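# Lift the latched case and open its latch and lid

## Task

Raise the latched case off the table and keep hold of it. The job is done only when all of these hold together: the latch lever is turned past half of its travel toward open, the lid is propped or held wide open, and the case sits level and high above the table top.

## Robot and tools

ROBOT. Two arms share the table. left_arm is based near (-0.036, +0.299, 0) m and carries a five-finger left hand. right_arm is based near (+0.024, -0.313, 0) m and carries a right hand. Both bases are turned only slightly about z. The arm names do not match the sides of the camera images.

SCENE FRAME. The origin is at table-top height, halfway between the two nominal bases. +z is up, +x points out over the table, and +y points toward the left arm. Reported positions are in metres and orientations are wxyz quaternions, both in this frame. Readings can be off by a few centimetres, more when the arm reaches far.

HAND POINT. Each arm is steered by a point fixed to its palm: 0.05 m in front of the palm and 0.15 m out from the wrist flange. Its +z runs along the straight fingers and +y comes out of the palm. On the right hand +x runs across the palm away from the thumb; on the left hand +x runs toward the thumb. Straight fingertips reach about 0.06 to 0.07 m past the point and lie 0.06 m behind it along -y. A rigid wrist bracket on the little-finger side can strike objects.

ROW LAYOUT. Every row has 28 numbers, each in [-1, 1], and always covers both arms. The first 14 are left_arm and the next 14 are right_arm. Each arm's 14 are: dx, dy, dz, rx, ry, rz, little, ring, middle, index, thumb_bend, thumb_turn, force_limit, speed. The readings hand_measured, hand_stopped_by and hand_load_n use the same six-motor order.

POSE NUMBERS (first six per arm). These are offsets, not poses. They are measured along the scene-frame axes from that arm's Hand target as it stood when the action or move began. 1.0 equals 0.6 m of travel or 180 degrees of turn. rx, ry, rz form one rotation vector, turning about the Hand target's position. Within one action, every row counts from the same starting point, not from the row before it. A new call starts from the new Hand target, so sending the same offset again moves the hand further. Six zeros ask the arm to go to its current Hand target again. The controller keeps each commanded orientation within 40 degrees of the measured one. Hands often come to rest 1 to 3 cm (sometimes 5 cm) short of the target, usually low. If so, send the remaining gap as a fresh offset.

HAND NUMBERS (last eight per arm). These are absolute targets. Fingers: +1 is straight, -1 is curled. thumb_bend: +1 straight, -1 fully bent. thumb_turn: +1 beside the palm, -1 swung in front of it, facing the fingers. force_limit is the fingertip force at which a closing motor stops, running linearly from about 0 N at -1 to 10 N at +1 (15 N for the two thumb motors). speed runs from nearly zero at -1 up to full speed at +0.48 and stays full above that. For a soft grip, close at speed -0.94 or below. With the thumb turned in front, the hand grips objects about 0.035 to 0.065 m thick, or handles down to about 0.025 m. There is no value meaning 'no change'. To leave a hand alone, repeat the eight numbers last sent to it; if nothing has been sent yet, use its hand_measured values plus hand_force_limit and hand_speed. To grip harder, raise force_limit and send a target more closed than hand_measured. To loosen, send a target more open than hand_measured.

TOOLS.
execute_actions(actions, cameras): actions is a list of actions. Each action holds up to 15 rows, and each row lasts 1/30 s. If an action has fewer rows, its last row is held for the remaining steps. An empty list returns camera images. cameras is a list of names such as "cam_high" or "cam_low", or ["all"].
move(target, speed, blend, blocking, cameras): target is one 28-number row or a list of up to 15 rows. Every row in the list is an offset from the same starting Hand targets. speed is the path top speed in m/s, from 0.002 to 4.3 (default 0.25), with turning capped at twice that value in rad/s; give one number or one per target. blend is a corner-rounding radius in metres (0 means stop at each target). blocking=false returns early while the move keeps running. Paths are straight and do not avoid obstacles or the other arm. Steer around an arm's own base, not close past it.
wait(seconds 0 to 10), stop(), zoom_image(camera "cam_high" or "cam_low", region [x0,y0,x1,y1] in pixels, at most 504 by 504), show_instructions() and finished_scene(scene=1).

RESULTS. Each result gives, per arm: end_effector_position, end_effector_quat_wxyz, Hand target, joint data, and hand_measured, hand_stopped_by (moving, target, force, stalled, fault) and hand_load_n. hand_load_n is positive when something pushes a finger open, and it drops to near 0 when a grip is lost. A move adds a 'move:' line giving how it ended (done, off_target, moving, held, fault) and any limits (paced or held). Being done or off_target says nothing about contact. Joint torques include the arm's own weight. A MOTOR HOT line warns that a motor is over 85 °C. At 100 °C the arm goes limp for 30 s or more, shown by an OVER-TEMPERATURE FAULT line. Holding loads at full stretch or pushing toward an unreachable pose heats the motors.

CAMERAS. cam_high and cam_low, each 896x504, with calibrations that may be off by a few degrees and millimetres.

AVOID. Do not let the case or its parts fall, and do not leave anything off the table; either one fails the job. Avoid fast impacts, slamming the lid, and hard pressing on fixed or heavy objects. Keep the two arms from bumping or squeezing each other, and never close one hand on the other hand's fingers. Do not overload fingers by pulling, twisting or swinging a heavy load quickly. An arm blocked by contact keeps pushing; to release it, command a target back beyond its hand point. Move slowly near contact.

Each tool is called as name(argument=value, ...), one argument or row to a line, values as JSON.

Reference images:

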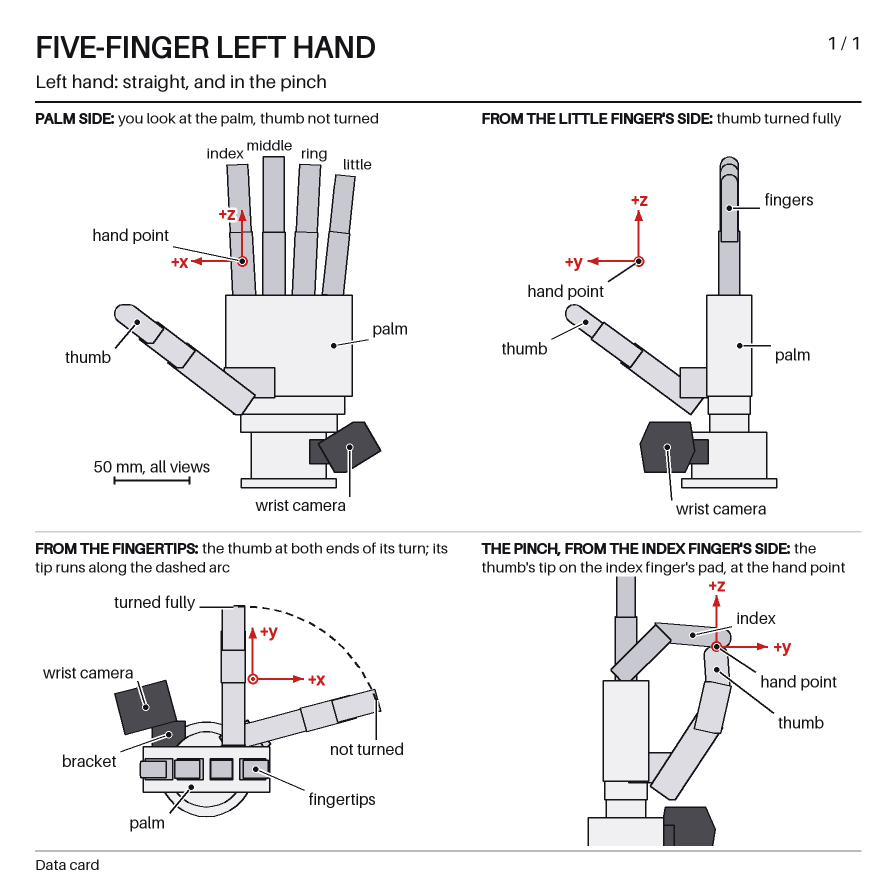

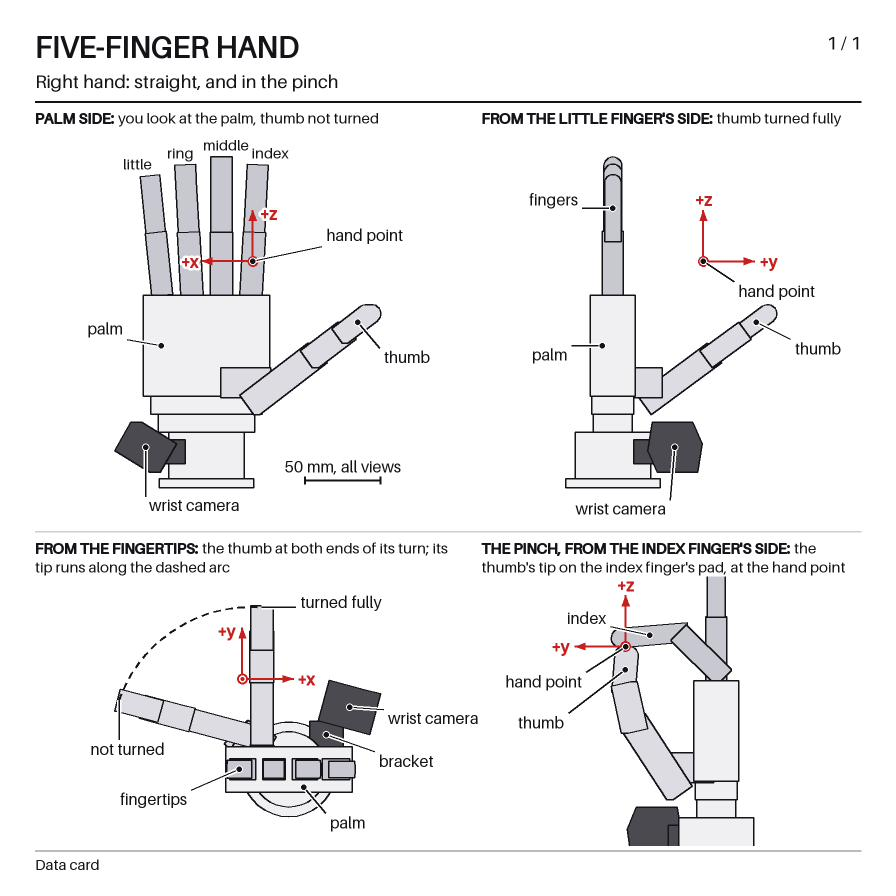

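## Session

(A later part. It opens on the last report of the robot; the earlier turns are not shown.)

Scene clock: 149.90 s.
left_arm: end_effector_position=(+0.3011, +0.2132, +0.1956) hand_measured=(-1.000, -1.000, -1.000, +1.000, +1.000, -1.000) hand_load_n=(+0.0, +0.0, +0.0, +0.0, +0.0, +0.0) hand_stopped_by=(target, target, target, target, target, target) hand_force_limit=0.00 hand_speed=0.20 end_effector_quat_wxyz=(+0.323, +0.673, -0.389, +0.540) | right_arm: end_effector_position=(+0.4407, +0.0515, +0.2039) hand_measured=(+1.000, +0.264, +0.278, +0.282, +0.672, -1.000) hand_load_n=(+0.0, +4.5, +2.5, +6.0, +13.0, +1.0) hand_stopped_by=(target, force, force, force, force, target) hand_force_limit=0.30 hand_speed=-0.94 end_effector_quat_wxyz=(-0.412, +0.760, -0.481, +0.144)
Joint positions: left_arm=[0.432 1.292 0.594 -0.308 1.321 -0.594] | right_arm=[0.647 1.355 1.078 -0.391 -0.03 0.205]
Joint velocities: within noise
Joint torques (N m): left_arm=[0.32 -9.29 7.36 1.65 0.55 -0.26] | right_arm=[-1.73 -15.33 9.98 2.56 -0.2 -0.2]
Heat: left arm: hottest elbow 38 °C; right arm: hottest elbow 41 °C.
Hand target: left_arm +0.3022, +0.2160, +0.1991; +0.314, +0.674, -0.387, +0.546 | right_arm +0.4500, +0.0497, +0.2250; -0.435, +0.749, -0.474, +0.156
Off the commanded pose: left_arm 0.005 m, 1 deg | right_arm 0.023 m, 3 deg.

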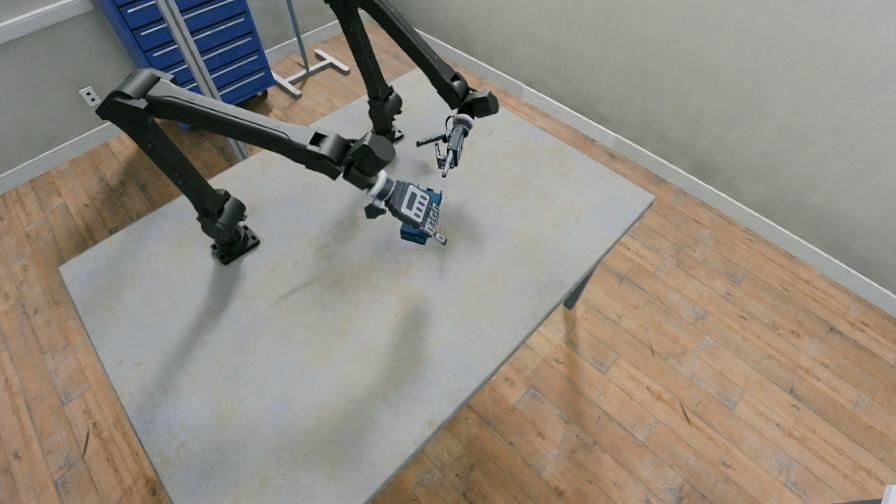

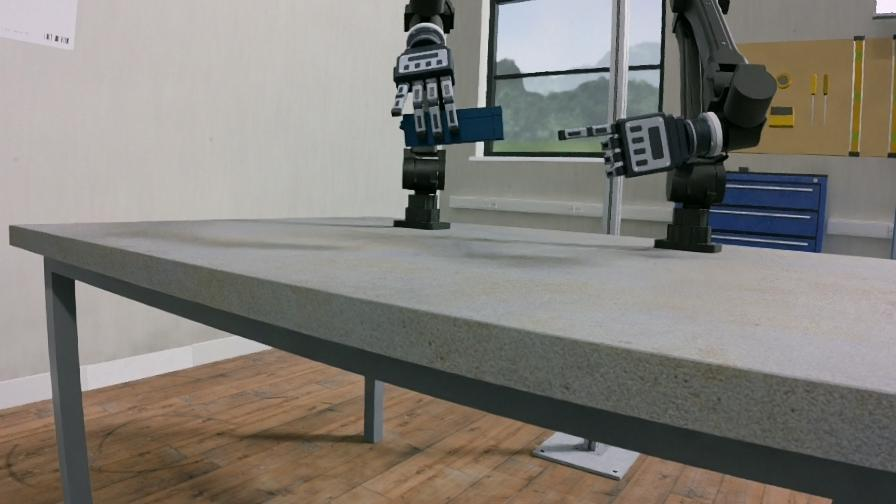

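move(
  target=[0,0,0,0,0,0,-1,-1,-1,1,1,-1,0,0.2,0.0833,0.0333,0,-0.0208,-0.0188,0.1554,1,-0.6,-0.6,-0.5,0.6,-1,0.3,-0.94],
  speed=0.15,
  cameras=["all"],
)

Scene clock: 160.80 s.
left_arm: end_effector_position=(+0.3011, +0.2132, +0.1956) hand_measured=(-1.000, -1.000, -1.000, +1.000, +1.000, -1.000) hand_load_n=(+0.0, +0.0, +0.0, +0.0, +0.0, -0.5) hand_stopped_by=(target, target, target, target, target, target) hand_force_limit=0.00 hand_speed=0.20 end_effector_quat_wxyz=(+0.323, +0.673, -0.389, +0.540) | right_arm: end_effector_position=(+0.4803, +0.0663, +0.1991) hand_measured=(+1.000, +0.264, +0.278, +0.282, +0.672, -1.000) hand_load_n=(+0.0, +4.5, +2.5, +6.0, +13.0, +1.0) hand_stopped_by=(target, force, force, force, force, target) hand_force_limit=0.30 hand_speed=-0.94 end_effector_quat_wxyz=(-0.434, +0.857, -0.269, +0.067)
Joint positions: left_arm=[0.432 1.292 0.594 -0.308 1.321 -0.594] | right_arm=[0.541 1.556 1.296 -0.492 -0.453 -0.236]
Joint torques (N m): left_arm=[0.38 -9.29 7.43 1.55 0.55 -0.25] | right_arm=[-1.67 -16.5 14.26 1.06 -0.53 -0.23]
Heat: left arm: hottest elbow 37 °C; right arm: hottest elbow 42 °C.
Hand target: left_arm +0.3022, +0.2160, +0.1991; +0.314, +0.673, -0.388, +0.545 | right_arm +0.4999, +0.0699, +0.2251; -0.449, +0.850, -0.260, +0.084
Off the commanded pose: left_arm 0.005 m, 1 deg | right_arm 0.033 m, 3 deg.
move: off_target (right_arm)

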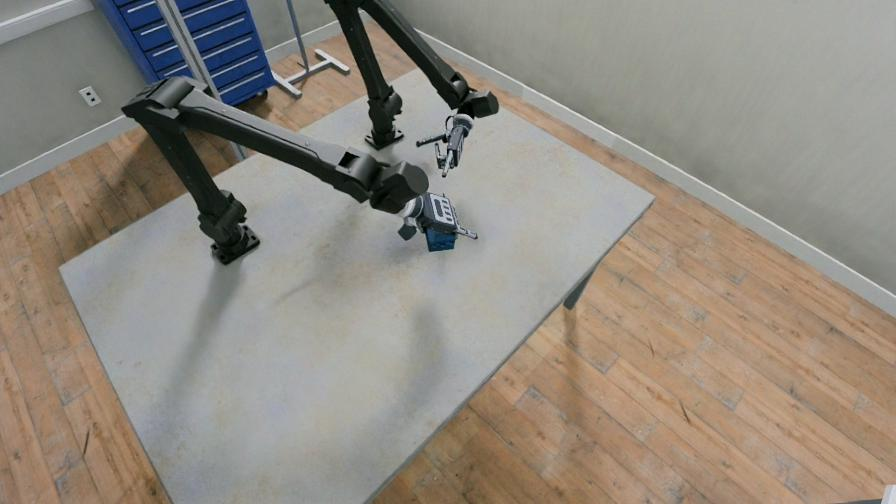

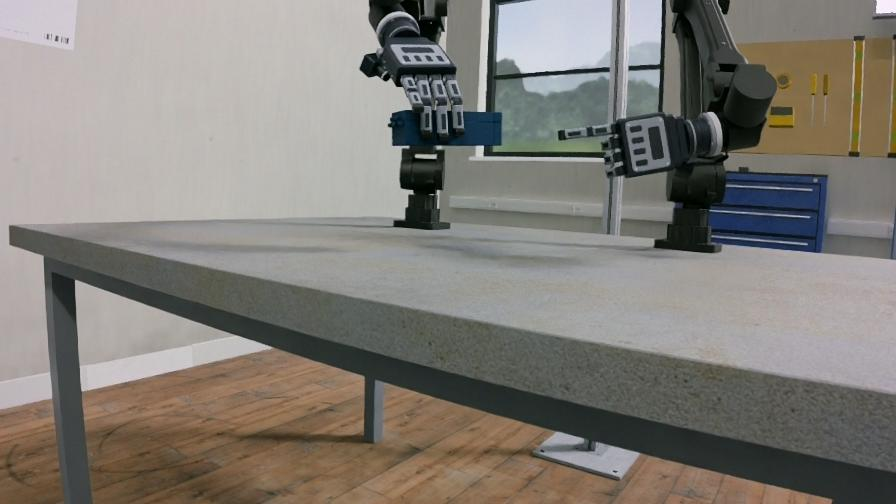

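zoom_image(
  camera="cam_low",
  region=[380, 80, 590, 180],
)

zoom_image(
  camera="cam_high",
  region=[400, 160, 500, 260],
)

Scaled by 2.400 from the camera's 896x504 image, which has a finer 1280x720 frame.

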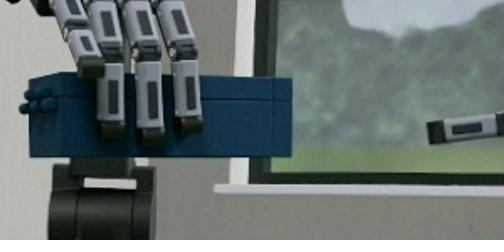

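Scaled by 5.040 from the camera's 896x504 image, which has a finer 1280x720 frame.

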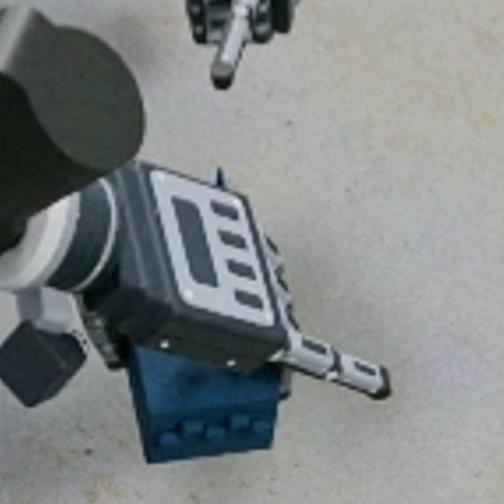

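move(
  target=[0.0647,-0.0848,0.0067,0,0,0,-1,-1,-1,1,1,-1,0,0.2,0,0,0,0,0,0,1,-0.6,-0.6,-0.5,0.6,-1,0.3,-0.94],
  speed=0.12,
  cameras=["all"],
)

zoom_image(
  camera="cam_low",
  region=[440, 90, 580, 170],
)

zoom_image(
  camera="cam_high",
  region=[400, 150, 480, 230],
)

Scene clock: 165.50 s.
left_arm: end_effector_position=(+0.3393, +0.1678, +0.2077) hand_measured=(-1.000, -1.000, -1.000, +1.000, +1.000, -1.000) hand_load_n=(+0.0, +0.0, +0.0, +0.0, +0.0, +0.0) hand_stopped_by=(target, target, target, target, target, target) hand_force_limit=0.00 hand_speed=0.20 end_effector_quat_wxyz=(+0.309, +0.671, -0.391, +0.549) | right_arm: end_effector_position=(+0.4804, +0.0662, +0.1991) hand_measured=(+1.000, +0.264, +0.278, +0.282, +0.672, -1.000) hand_load_n=(+0.0, +4.5, +2.5, +6.0, +13.0, +1.0) hand_stopped_by=(target, force, force, force, force, target) hand_force_limit=0.30 hand_speed=-0.94 end_effector_quat_wxyz=(-0.434, +0.857, -0.269, +0.067)
Joint positions: left_arm=[0.265 1.307 0.579 0.142 1.188 -1.004] | right_arm=[0.541 1.556 1.296 -0.492 -0.453 -0.237]
Joint torques (N m): left_arm=[-0.73 -6.89 7.61 2.1 0.29 -0.28] | right_arm=[-1.67 -16.44 14.26 1.06 -0.53 -0.21]
Heat: left arm: hottest elbow 37 °C; right arm: hottest elbow 43 °C.
Hand target: left_arm +0.3410, +0.1652, +0.2030; +0.314, +0.674, -0.388, +0.545 | right_arm +0.4999, +0.0699, +0.2251; -0.449, +0.850, -0.260, +0.084
Off the commanded pose: left_arm 0.006 m, 1 deg | right_arm 0.033 m, 3 deg.
move: off_target (right_arm)

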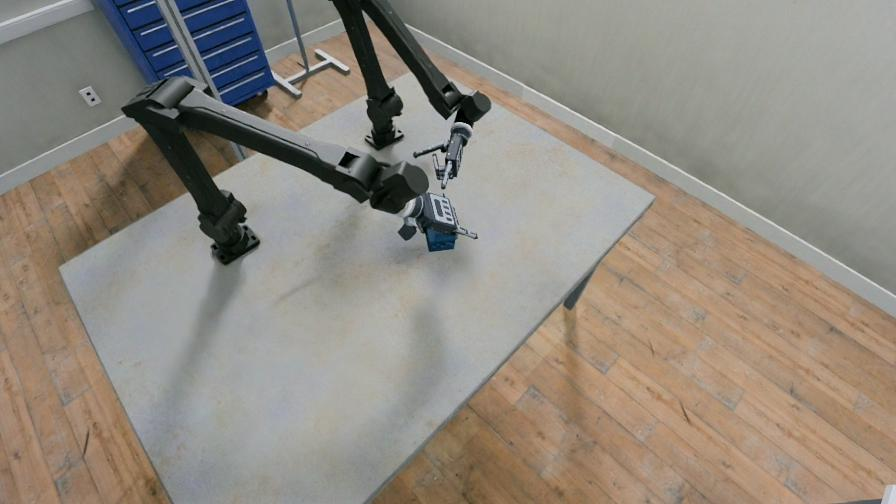

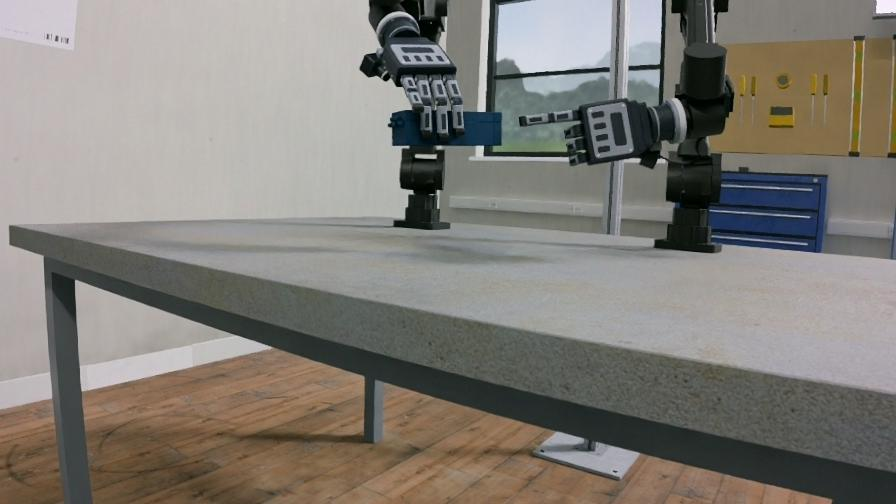

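Scaled by 3.600 from the camera's 896x504 image, which has a finer 1280x720 frame.

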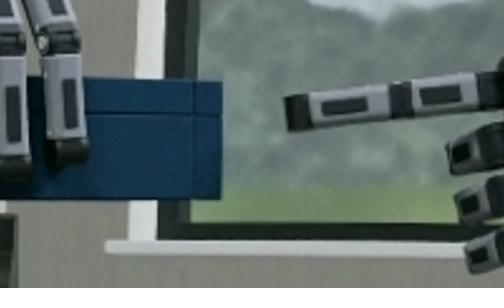

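Scaled by 6.300 from the camera's 896x504 image, which has a finer 1280x720 frame.

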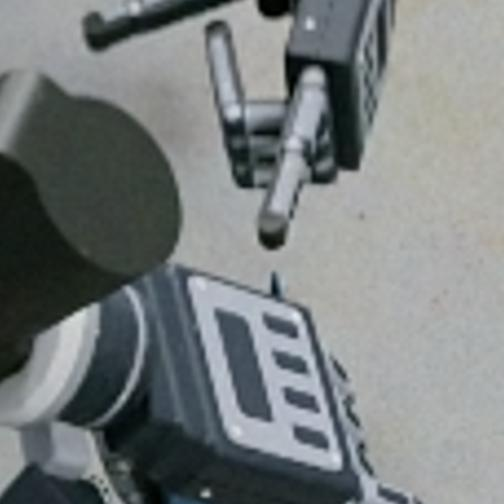

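move(
  target=[0.018,-0.0365,-0.0205,0,0,0,-1,-1,-1,1,1,-1,0,0.2,0,0,0,0,0,0,1,-0.6,-0.6,-0.5,0.6,-1,0.3,-0.94],
  speed=0.06,
  cameras=["all"],
)

zoom_image(
  camera="cam_low",
  region=[450, 90, 570, 170],
)

zoom_image(
  camera="cam_high",
  region=[415, 160, 475, 220],
)

Scene clock: 169.17 s.
left_arm: end_effector_position=(+0.3504, +0.1457, +0.1955) hand_measured=(-1.000, -1.000, -1.000, +1.000, +1.000, -1.000) hand_load_n=(+0.5, +0.0, +0.0, +0.0, +0.0, -0.5) hand_stopped_by=(target, target, target, target, target, target) hand_force_limit=0.00 hand_speed=0.20 end_effector_quat_wxyz=(+0.309, +0.671, -0.392, +0.549) | right_arm: end_effector_position=(+0.4804, +0.0662, +0.1991) hand_measured=(+1.000, +0.264, +0.278, +0.282, +0.672, -1.000) hand_load_n=(+0.0, +4.5, +2.5, +5.5, +13.0, +1.0) hand_stopped_by=(target, force, force, force, force, target) hand_force_limit=0.30 hand_speed=-0.94 end_effector_quat_wxyz=(-0.434, +0.857, -0.269, +0.067)
Joint positions: left_arm=[0.195 1.365 0.569 0.291 1.129 -1.093] | right_arm=[0.541 1.556 1.296 -0.492 -0.453 -0.237]
Joint torques (N m): left_arm=[-0.85 -7.36 7.24 2.19 0.22 -0.26] | right_arm=[-1.67 -16.44 14.27 1.06 -0.53 -0.21]
Heat: left arm: hottest elbow 37 °C; right arm: hottest elbow 44 °C.
Hand target: left_arm +0.3518, +0.1433, +0.1907; +0.314, +0.674, -0.388, +0.545 | right_arm +0.4999, +0.0699, +0.2251; -0.449, +0.850, -0.260, +0.084
Off the commanded pose: left_arm 0.006 m, 1 deg | right_arm 0.033 m, 3 deg.
move: off_target (right_arm)

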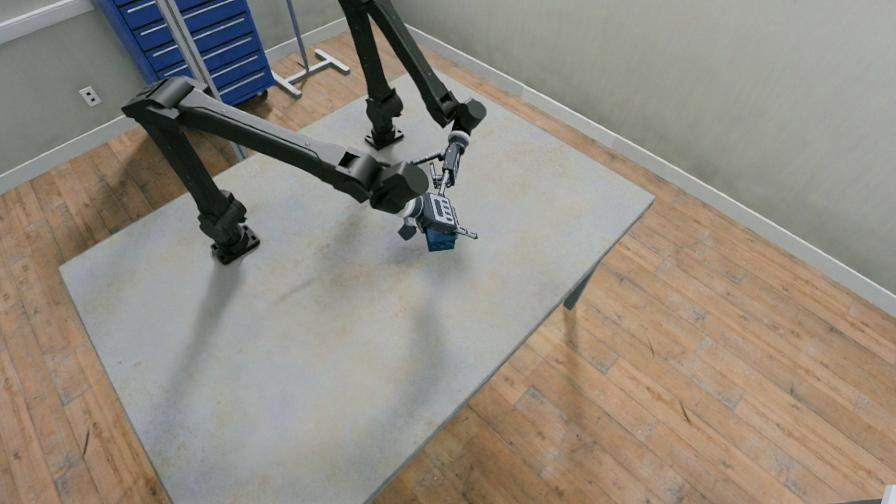

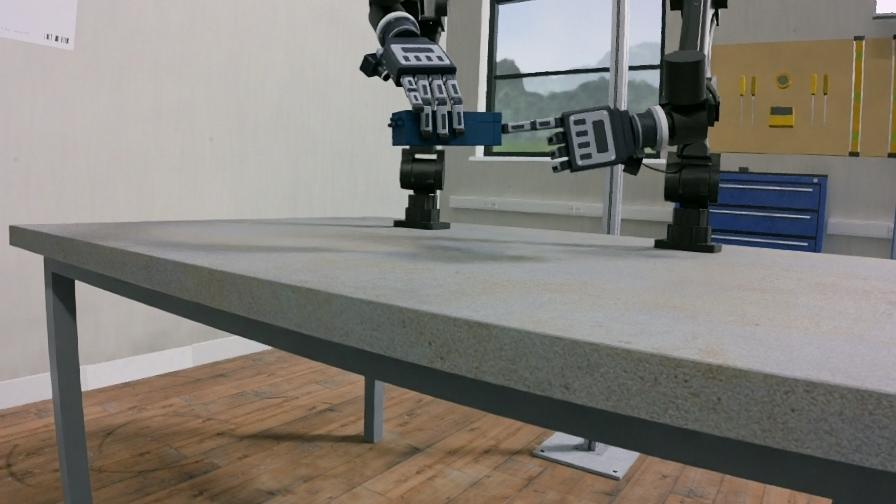

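Scaled by 4.200 from the camera's 896x504 image, which has a finer 1280x720 frame.

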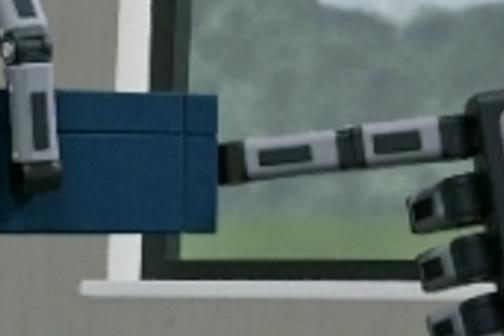

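Scaled by 8.400 from the camera's 896x504 image, which has a finer 1280x720 frame.

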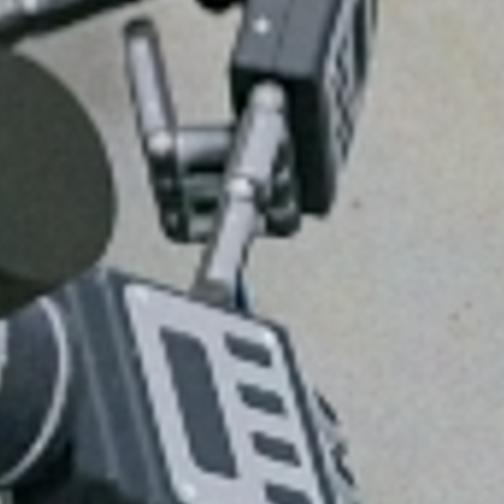

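move(
  target=[0.0142,-0.0247,-0.0125,0,0,0,-1,-1,-1,1,1,-1,0,0.2,0,0,0,0,0,0,1,-0.6,-0.6,-0.5,0.6,-1,0.3,-0.94],
  speed=0.04,
  cameras=["all"],
)

zoom_image(
  camera="cam_low",
  region=[450, 90, 570, 170],
)

zoom_image(
  camera="cam_high",
  region=[415, 160, 475, 220],
)

Scene clock: 173.13 s.
left_arm: end_effector_position=(+0.3579, +0.1308, +0.1869) hand_measured=(-1.000, -1.000, -1.000, +1.000, +1.000, -1.000) hand_load_n=(+0.0, +0.0, +0.0, +0.0, +0.5, +0.0) hand_stopped_by=(target, target, target, target, target, target) hand_force_limit=0.00 hand_speed=0.20 end_effector_quat_wxyz=(+0.310, +0.672, -0.391, +0.547) | right_arm: end_effector_position=(+0.4809, +0.0657, +0.1988) hand_measured=(+1.000, +0.264, +0.278, +0.282, +0.672, -1.000) hand_load_n=(+0.0, +4.5, +2.5, +6.0, +13.0, +1.0) hand_stopped_by=(target, force, force, force, force, target) hand_force_limit=0.30 hand_speed=-0.94 end_effector_quat_wxyz=(-0.434, +0.857, -0.269, +0.067)
Joint positions: left_arm=[0.15 1.408 0.569 0.373 1.089 -1.141] | right_arm=[0.54 1.556 1.296 -0.492 -0.453 -0.238]
Joint torques (N m): left_arm=[-0.67 -7.82 7.35 2.26 0.18 -0.27] | right_arm=[-1.61 -16.5 14.27 1.06 -0.53 -0.2]
Heat: left arm: hottest elbow 38 °C; right arm: hottest elbow 46 °C.
Hand target: left_arm +0.3603, +0.1284, +0.1832; +0.315, +0.674, -0.388, +0.545 | right_arm +0.4999, +0.0699, +0.2252; -0.449, +0.850, -0.260, +0.084
Off the commanded pose: left_arm 0.005 m, 1 deg | right_arm 0.033 m, 3 deg.
move: off_target (right_arm)

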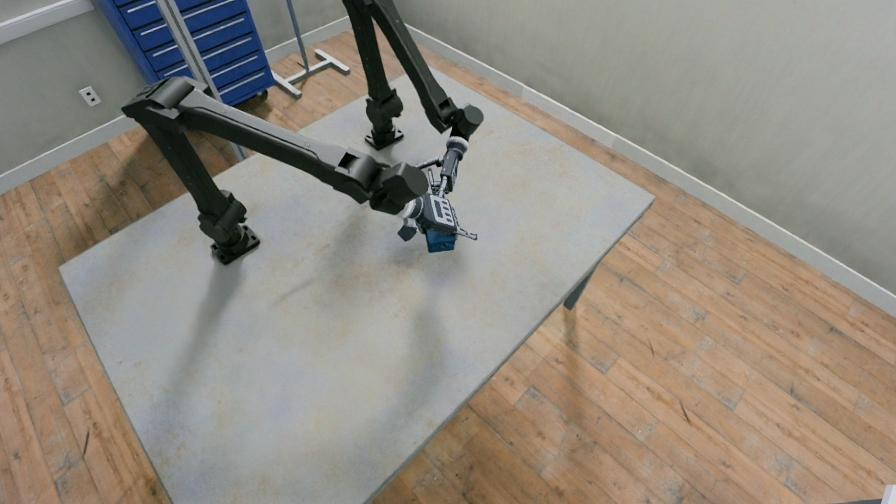

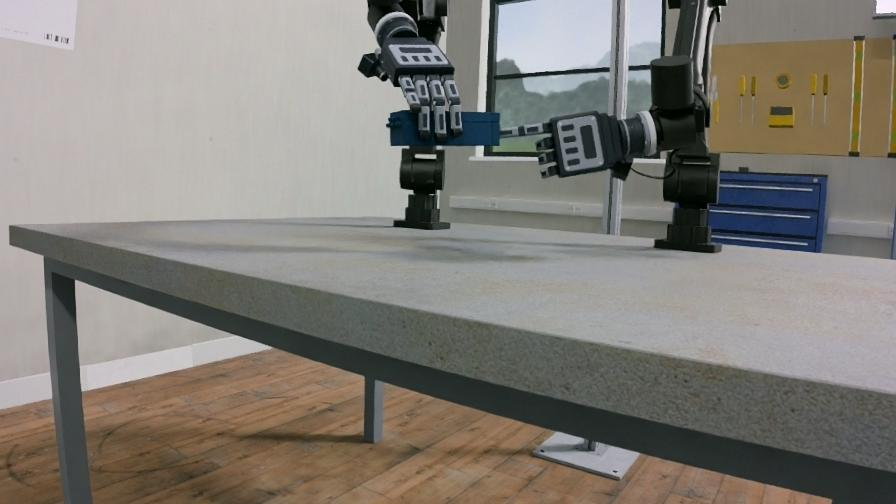

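Scaled by 4.200 from the camera's 896x504 image, which has a finer 1280x720 frame.

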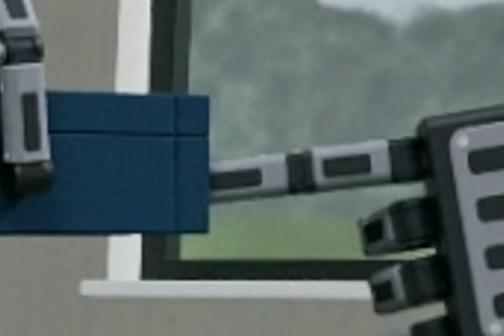

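Scaled by 8.400 from the camera's 896x504 image, which has a finer 1280x720 frame.

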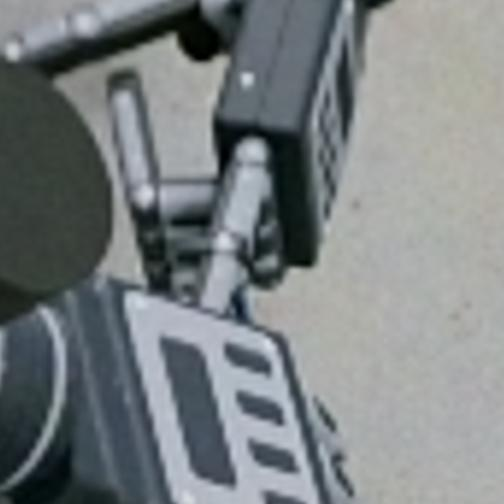

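move(
  target=[
    [-0.0067,0.0052,0.0158,0,0,0,-1,-1,-1,1,1,-1,0,0.2,0,0,0,0,0,0,1,-0.6,-0.6,-0.5,0.6,-1,0.3,-0.94],
    [0.0013,-0.0030,0.0158,0,0,0,-1,-1,-1,1,1,-1,0,0.2,0,0,0,0,0,0,1,-0.6,-0.6,-0.5,0.6,-1,0.3,-0.94],
  ],
  speed=0.04,
  cameras=["all"],
)

zoom_image(
  camera="cam_low",
  region=[450, 90, 570, 170],
)

zoom_image(
  camera="cam_high",
  region=[415, 160, 475, 220],
)

Scene clock: 175.33 s.
left_arm: end_effector_position=(+0.3577, +0.1295, +0.1862) hand_measured=(-1.000, -1.000, -1.000, +1.000, +1.000, -1.000) hand_load_n=(+0.0, +0.0, +0.0, +0.0, +0.0, -0.5) hand_stopped_by=(target, target, target, target, target, target) hand_force_limit=0.00 hand_speed=0.20 end_effector_quat_wxyz=(+0.314, +0.676, -0.387, +0.543) | right_arm: end_effector_position=(+0.4809, +0.0657, +0.1988) hand_measured=(+1.000, +0.264, +0.278, +0.282, +0.672, -1.000) hand_load_n=(+0.0, +4.5, +2.5, +6.0, +13.0, +1.0) hand_stopped_by=(target, force, force, force, force, target) hand_force_limit=0.30 hand_speed=-0.94 end_effector_quat_wxyz=(-0.434, +0.857, -0.269, +0.067)
Joint positions: left_arm=[0.147 1.406 0.569 0.361 1.085 -1.147] | right_arm=[0.54 1.556 1.296 -0.492 -0.453 -0.238]
Joint torques (N m): left_arm=[-0.85 -9.76 8.25 1.61 0.19 -0.26] | right_arm=[-1.61 -16.44 14.27 1.06 -0.53 -0.19]
Heat: left arm: hottest elbow 38 °C; right arm: hottest elbow 46 °C.
Hand target: left_arm +0.3611, +0.1267, +0.1926; +0.315, +0.674, -0.388, +0.545 | right_arm +0.4999, +0.0699, +0.2252; -0.449, +0.850, -0.260, +0.084
Off the commanded pose: left_arm 0.008 m, 0 deg | right_arm 0.033 m, 3 deg.
move: off_target (right_arm)

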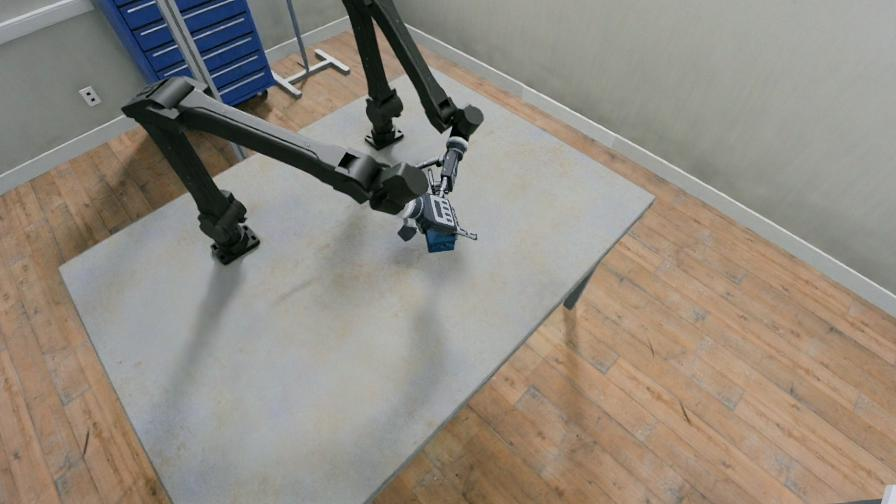

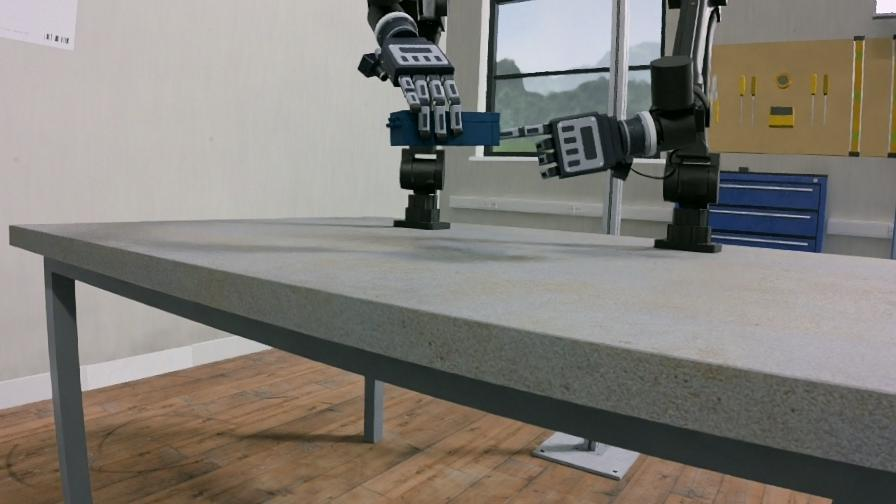

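Scaled by 4.200 from the camera's 896x504 image, which has a finer 1280x720 frame.

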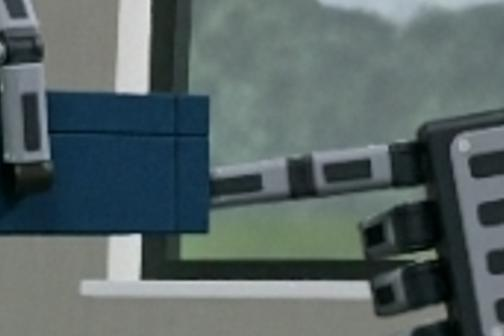

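Scaled by 8.400 from the camera's 896x504 image, which has a finer 1280x720 frame.

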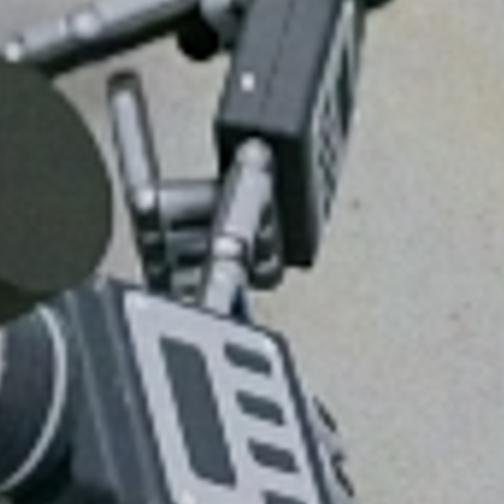

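move(
  target=[-0.0078,0.0062,0.02,0,0,0,-1,-1,-1,1,1,-1,0,0.2,0,0,0,0,0,0,1,-0.6,-0.6,-0.5,0.6,-1,0.3,-0.94],
  speed=0.06,
  cameras=["all"],
)

zoom_image(
  camera="cam_low",
  region=[450, 90, 570, 170],
)

zoom_image(
  camera="cam_high",
  region=[415, 160, 475, 220],
)

Scene clock: 176.70 s.
left_arm: end_effector_position=(+0.3534, +0.1291, +0.1945) hand_measured=(-1.000, -1.000, -1.000, +1.000, +1.000, -1.000) hand_load_n=(+0.0, +0.0, +0.0, +0.0, +0.0, +0.0) hand_stopped_by=(target, target, target, target, target, target) hand_force_limit=0.00 hand_speed=0.20 end_effector_quat_wxyz=(+0.316, +0.678, -0.386, +0.540) | right_arm: end_effector_position=(+0.4808, +0.0657, +0.1988) hand_measured=(+1.000, +0.264, +0.278, +0.282, +0.672, -1.000) hand_load_n=(+0.0, +4.5, +2.0, +6.0, +13.0, +0.5) hand_stopped_by=(target, force, force, force, force, target) hand_force_limit=0.30 hand_speed=-0.94 end_effector_quat_wxyz=(-0.434, +0.857, -0.268, +0.067)
Joint positions: left_arm=[0.147 1.372 0.569 0.318 1.086 -1.147] | right_arm=[0.54 1.556 1.296 -0.492 -0.454 -0.24]
Joint torques (N m): left_arm=[-0.03 -10.34 8.69 1.13 0.53 -0.17] | right_arm=[-1.55 -16.5 14.26 1.06 -0.48 -0.17]
Heat: left arm: hottest elbow 38 °C; right arm: hottest elbow 47 °C.
Hand target: left_arm +0.3564, +0.1305, +0.2047; +0.315, +0.674, -0.388, +0.545 | right_arm +0.4999, +0.0699, +0.2252; -0.449, +0.850, -0.260, +0.084
Off the commanded pose: left_arm 0.011 m, 1 deg | right_arm 0.033 m, 3 deg.
move: off_target (left_arm, right_arm)

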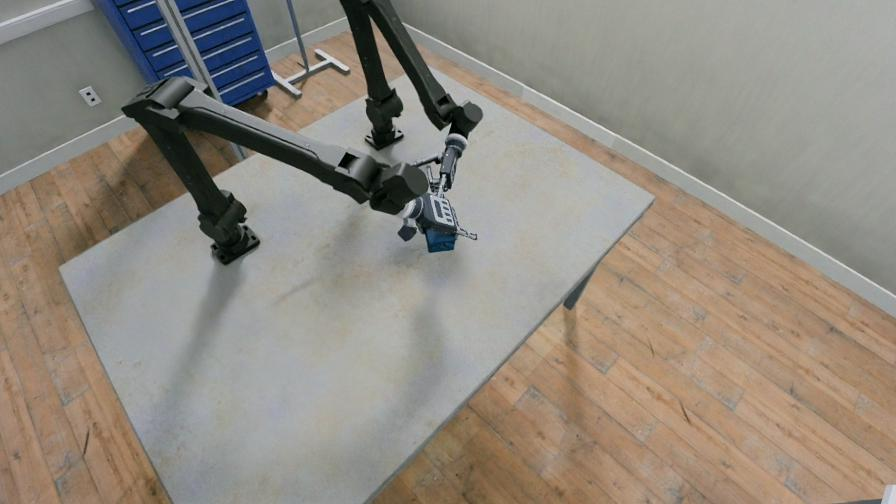

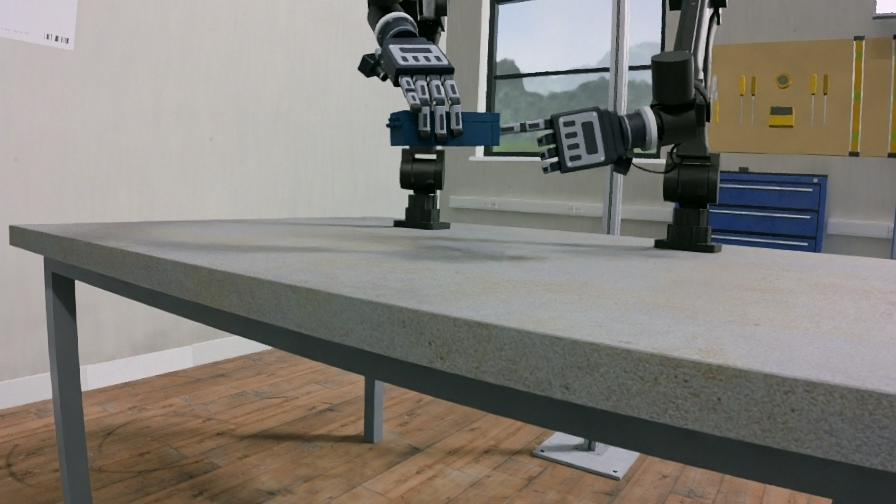

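Scaled by 4.200 from the camera's 896x504 image, which has a finer 1280x720 frame.

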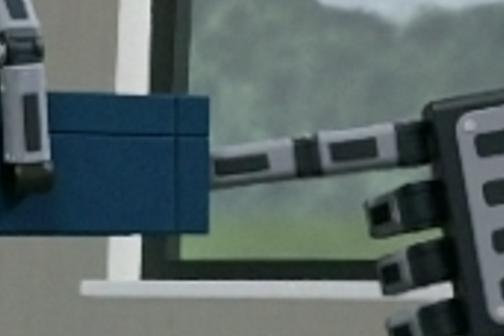

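Scaled by 8.400 from the camera's 896x504 image, which has a finer 1280x720 frame.

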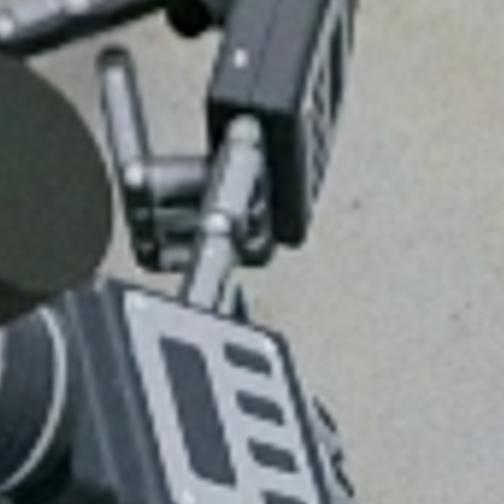

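move(
  target=[0.0058,-0.0150,0.0083,0,0,0,-1,-1,-1,1,1,-1,0,0.2,0,0,0,0,0,0,1,-0.6,-0.6,-0.5,0.6,-1,0.3,-0.94],
  speed=0.04,
  cameras=["all"],
)

zoom_image(
  camera="cam_low",
  region=[450, 90, 570, 170],
)

zoom_image(
  camera="cam_high",
  region=[415, 160, 475, 220],
)

Scene clock: 179.83 s.
left_arm: end_effector_position=(+0.3551, +0.1261, +0.1952) hand_measured=(-1.000, -1.000, -1.000, +1.000, +1.000, -1.000) hand_load_n=(+0.0, +0.0, +0.0, +0.0, +0.0, -0.5) hand_stopped_by=(target, target, target, target, target, target) hand_force_limit=0.00 hand_speed=0.20 end_effector_quat_wxyz=(+0.315, +0.682, -0.382, +0.538) | right_arm: end_effector_position=(+0.4806, +0.0652, +0.1985) hand_measured=(+1.000, +0.264, +0.278, +0.282, +0.672, -1.000) hand_load_n=(+0.0, +4.5, +2.0, +5.0, +13.0, +0.5) hand_stopped_by=(target, force, force, force, force, target) hand_force_limit=0.30 hand_speed=-0.94 end_effector_quat_wxyz=(-0.434, +0.858, -0.268, +0.067)
Joint positions: left_arm=[0.137 1.368 0.569 0.318 1.069 -1.163] | right_arm=[0.54 1.556 1.296 -0.494 -0.454 -0.241]
Joint torques (N m): left_arm=[-1.32 -10.34 9.54 1.43 0.32 -0.23] | right_arm=[-1.61 -16.5 14.26 1.14 -0.49 -0.17]
Heat: left arm: hottest elbow 38 °C; right arm: hottest elbow 47 °C.
Hand target: left_arm +0.3599, +0.1214, +0.2098; +0.314, +0.673, -0.388, +0.545 | right_arm +0.5000, +0.0697, +0.2252; -0.449, +0.850, -0.260, +0.084
Off the commanded pose: left_arm 0.016 m, 1 deg | right_arm 0.033 m, 3 deg.
move: off_target (left_arm, right_arm)

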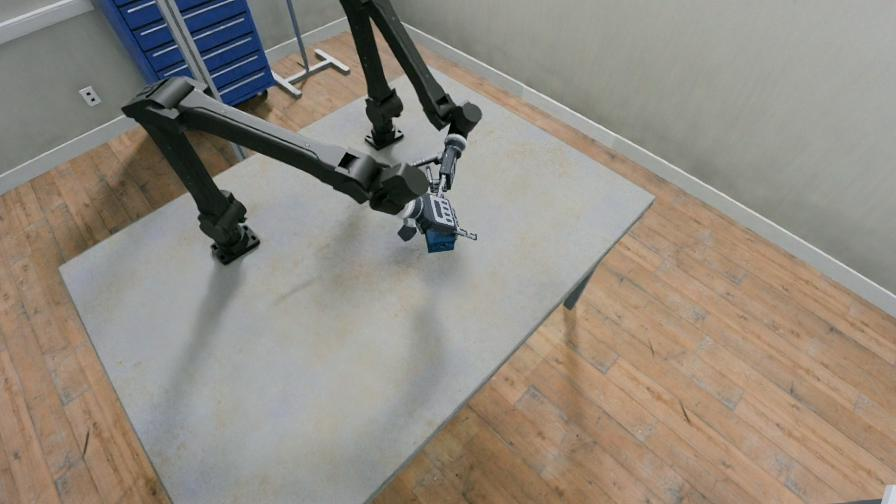

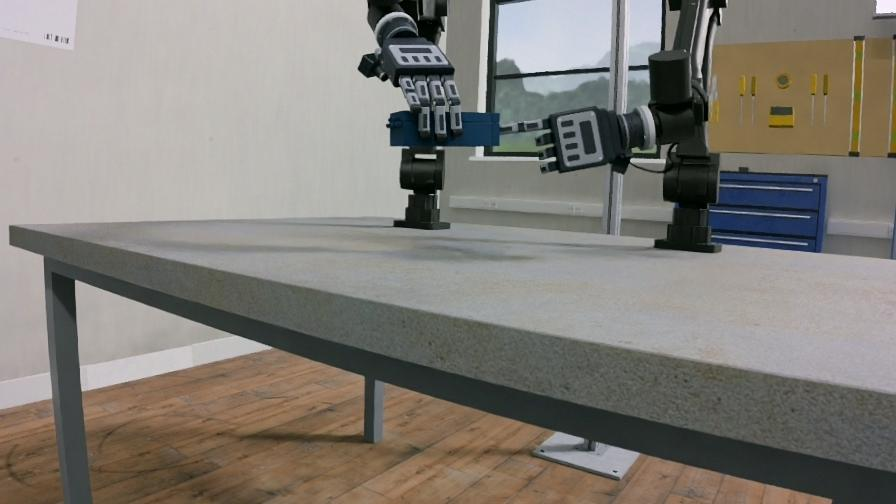

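Scaled by 4.200 from the camera's 896x504 image, which has a finer 1280x720 frame.

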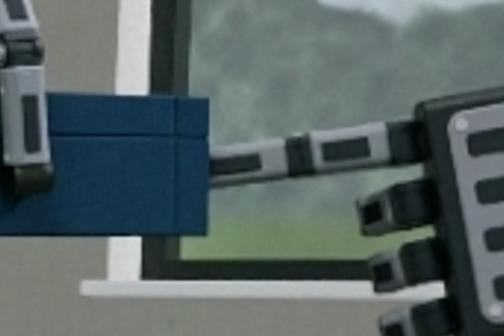

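Scaled by 8.400 from the camera's 896x504 image, which has a finer 1280x720 frame.

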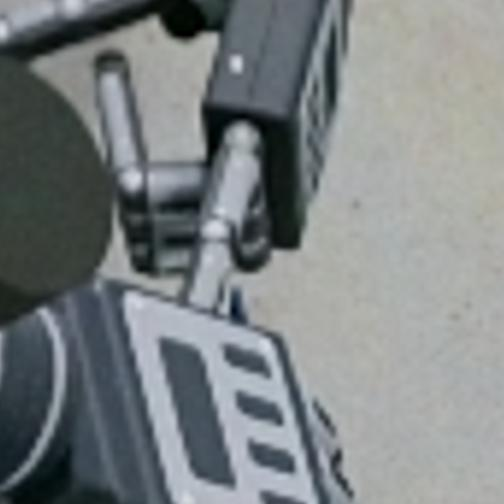

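move(
  target=[-0.0242,0.0215,-0.0083,0,0,0,-1,-1,-1,1,1,-1,0,0.2,0,0,0,0,0,0,1,-0.6,-0.6,-0.5,0.6,-1,0.3,-0.94],
  speed=0.03,
  cameras=["all"],
)

zoom_image(
  camera="cam_low",
  region=[450, 90, 570, 170],
)

zoom_image(
  camera="cam_high",
  region=[415, 160, 475, 220],
)

Scene clock: 182.70 s.
left_arm: end_effector_position=(+0.3473, +0.1318, +0.2017) hand_measured=(-1.000, -1.000, -1.000, +1.000, +1.000, -1.000) hand_load_n=(+0.0, +0.0, +0.0, +0.0, +0.0, +0.0) hand_stopped_by=(target, target, target, target, target, target) hand_force_limit=0.00 hand_speed=0.20 end_effector_quat_wxyz=(+0.320, +0.676, -0.384, +0.541) | right_arm: end_effector_position=(+0.4802, +0.0655, +0.1987) hand_measured=(+1.000, +0.264, +0.278, +0.282, +0.672, -1.000) hand_load_n=(+0.0, +4.0, +2.5, +6.0, +13.0, +1.0) hand_stopped_by=(target, force, force, force, force, target) hand_force_limit=0.30 hand_speed=-0.94 end_effector_quat_wxyz=(-0.434, +0.858, -0.267, +0.066)
Joint positions: left_arm=[0.156 1.342 0.561 0.3 1.101 -1.152] | right_arm=[0.54 1.556 1.296 -0.494 -0.456 -0.241]
Joint torques (N m): left_arm=[0.26 -9.99 7.42 1.16 0.47 -0.01] | right_arm=[-1.61 -16.44 14.26 1.14 -0.36 -0.17]
Heat: left arm: hottest elbow 38 °C; right arm: hottest elbow 48 °C.
Hand target: left_arm +0.3454, +0.1343, +0.2048; +0.314, +0.674, -0.388, +0.545 | right_arm +0.5000, +0.0697, +0.2252; -0.449, +0.850, -0.260, +0.084
Off the commanded pose: left_arm 0.004 m, 1 deg | right_arm 0.033 m, 3 deg.
move: off_target (right_arm)

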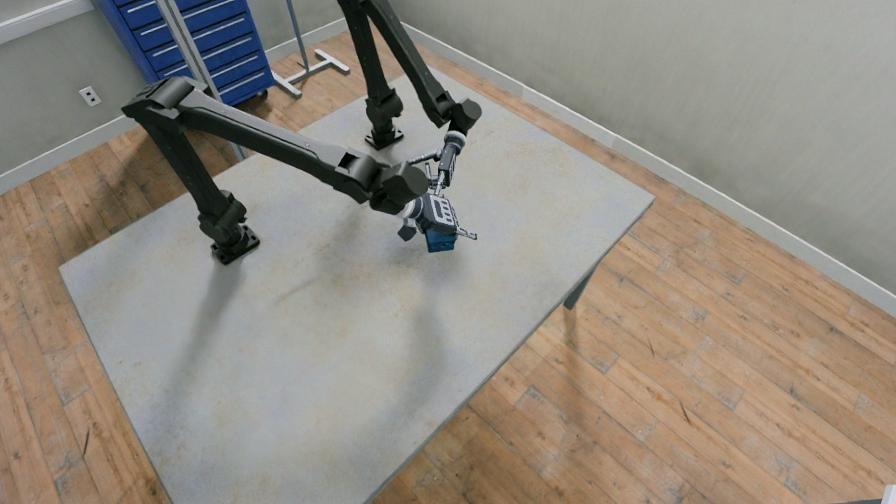

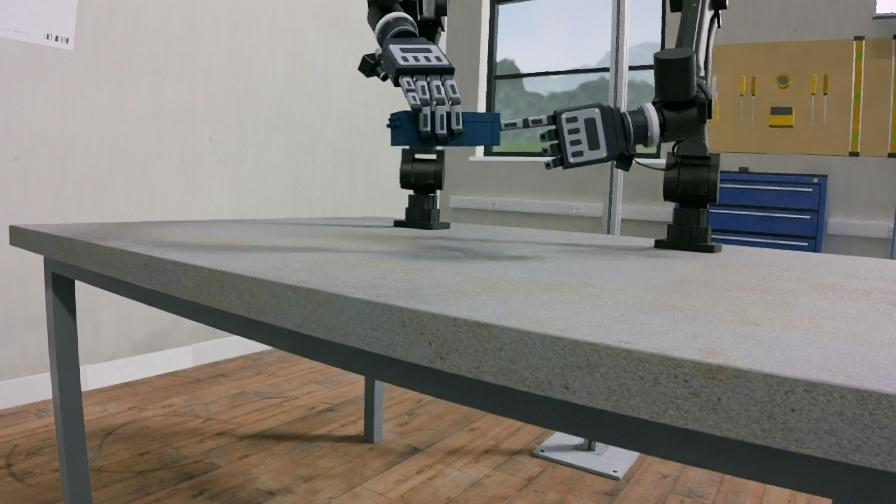

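Scaled by 4.200 from the camera's 896x504 image, which has a finer 1280x720 frame.

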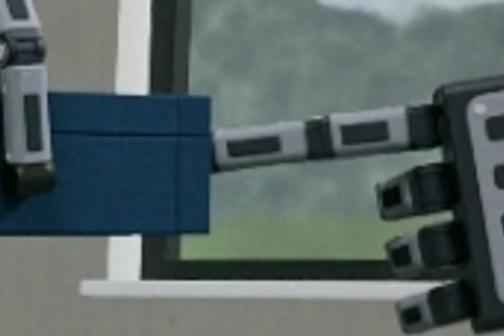

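Scaled by 8.400 from the camera's 896x504 image, which has a finer 1280x720 frame.

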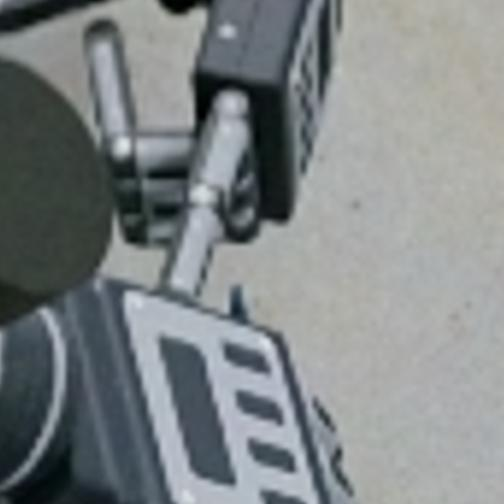

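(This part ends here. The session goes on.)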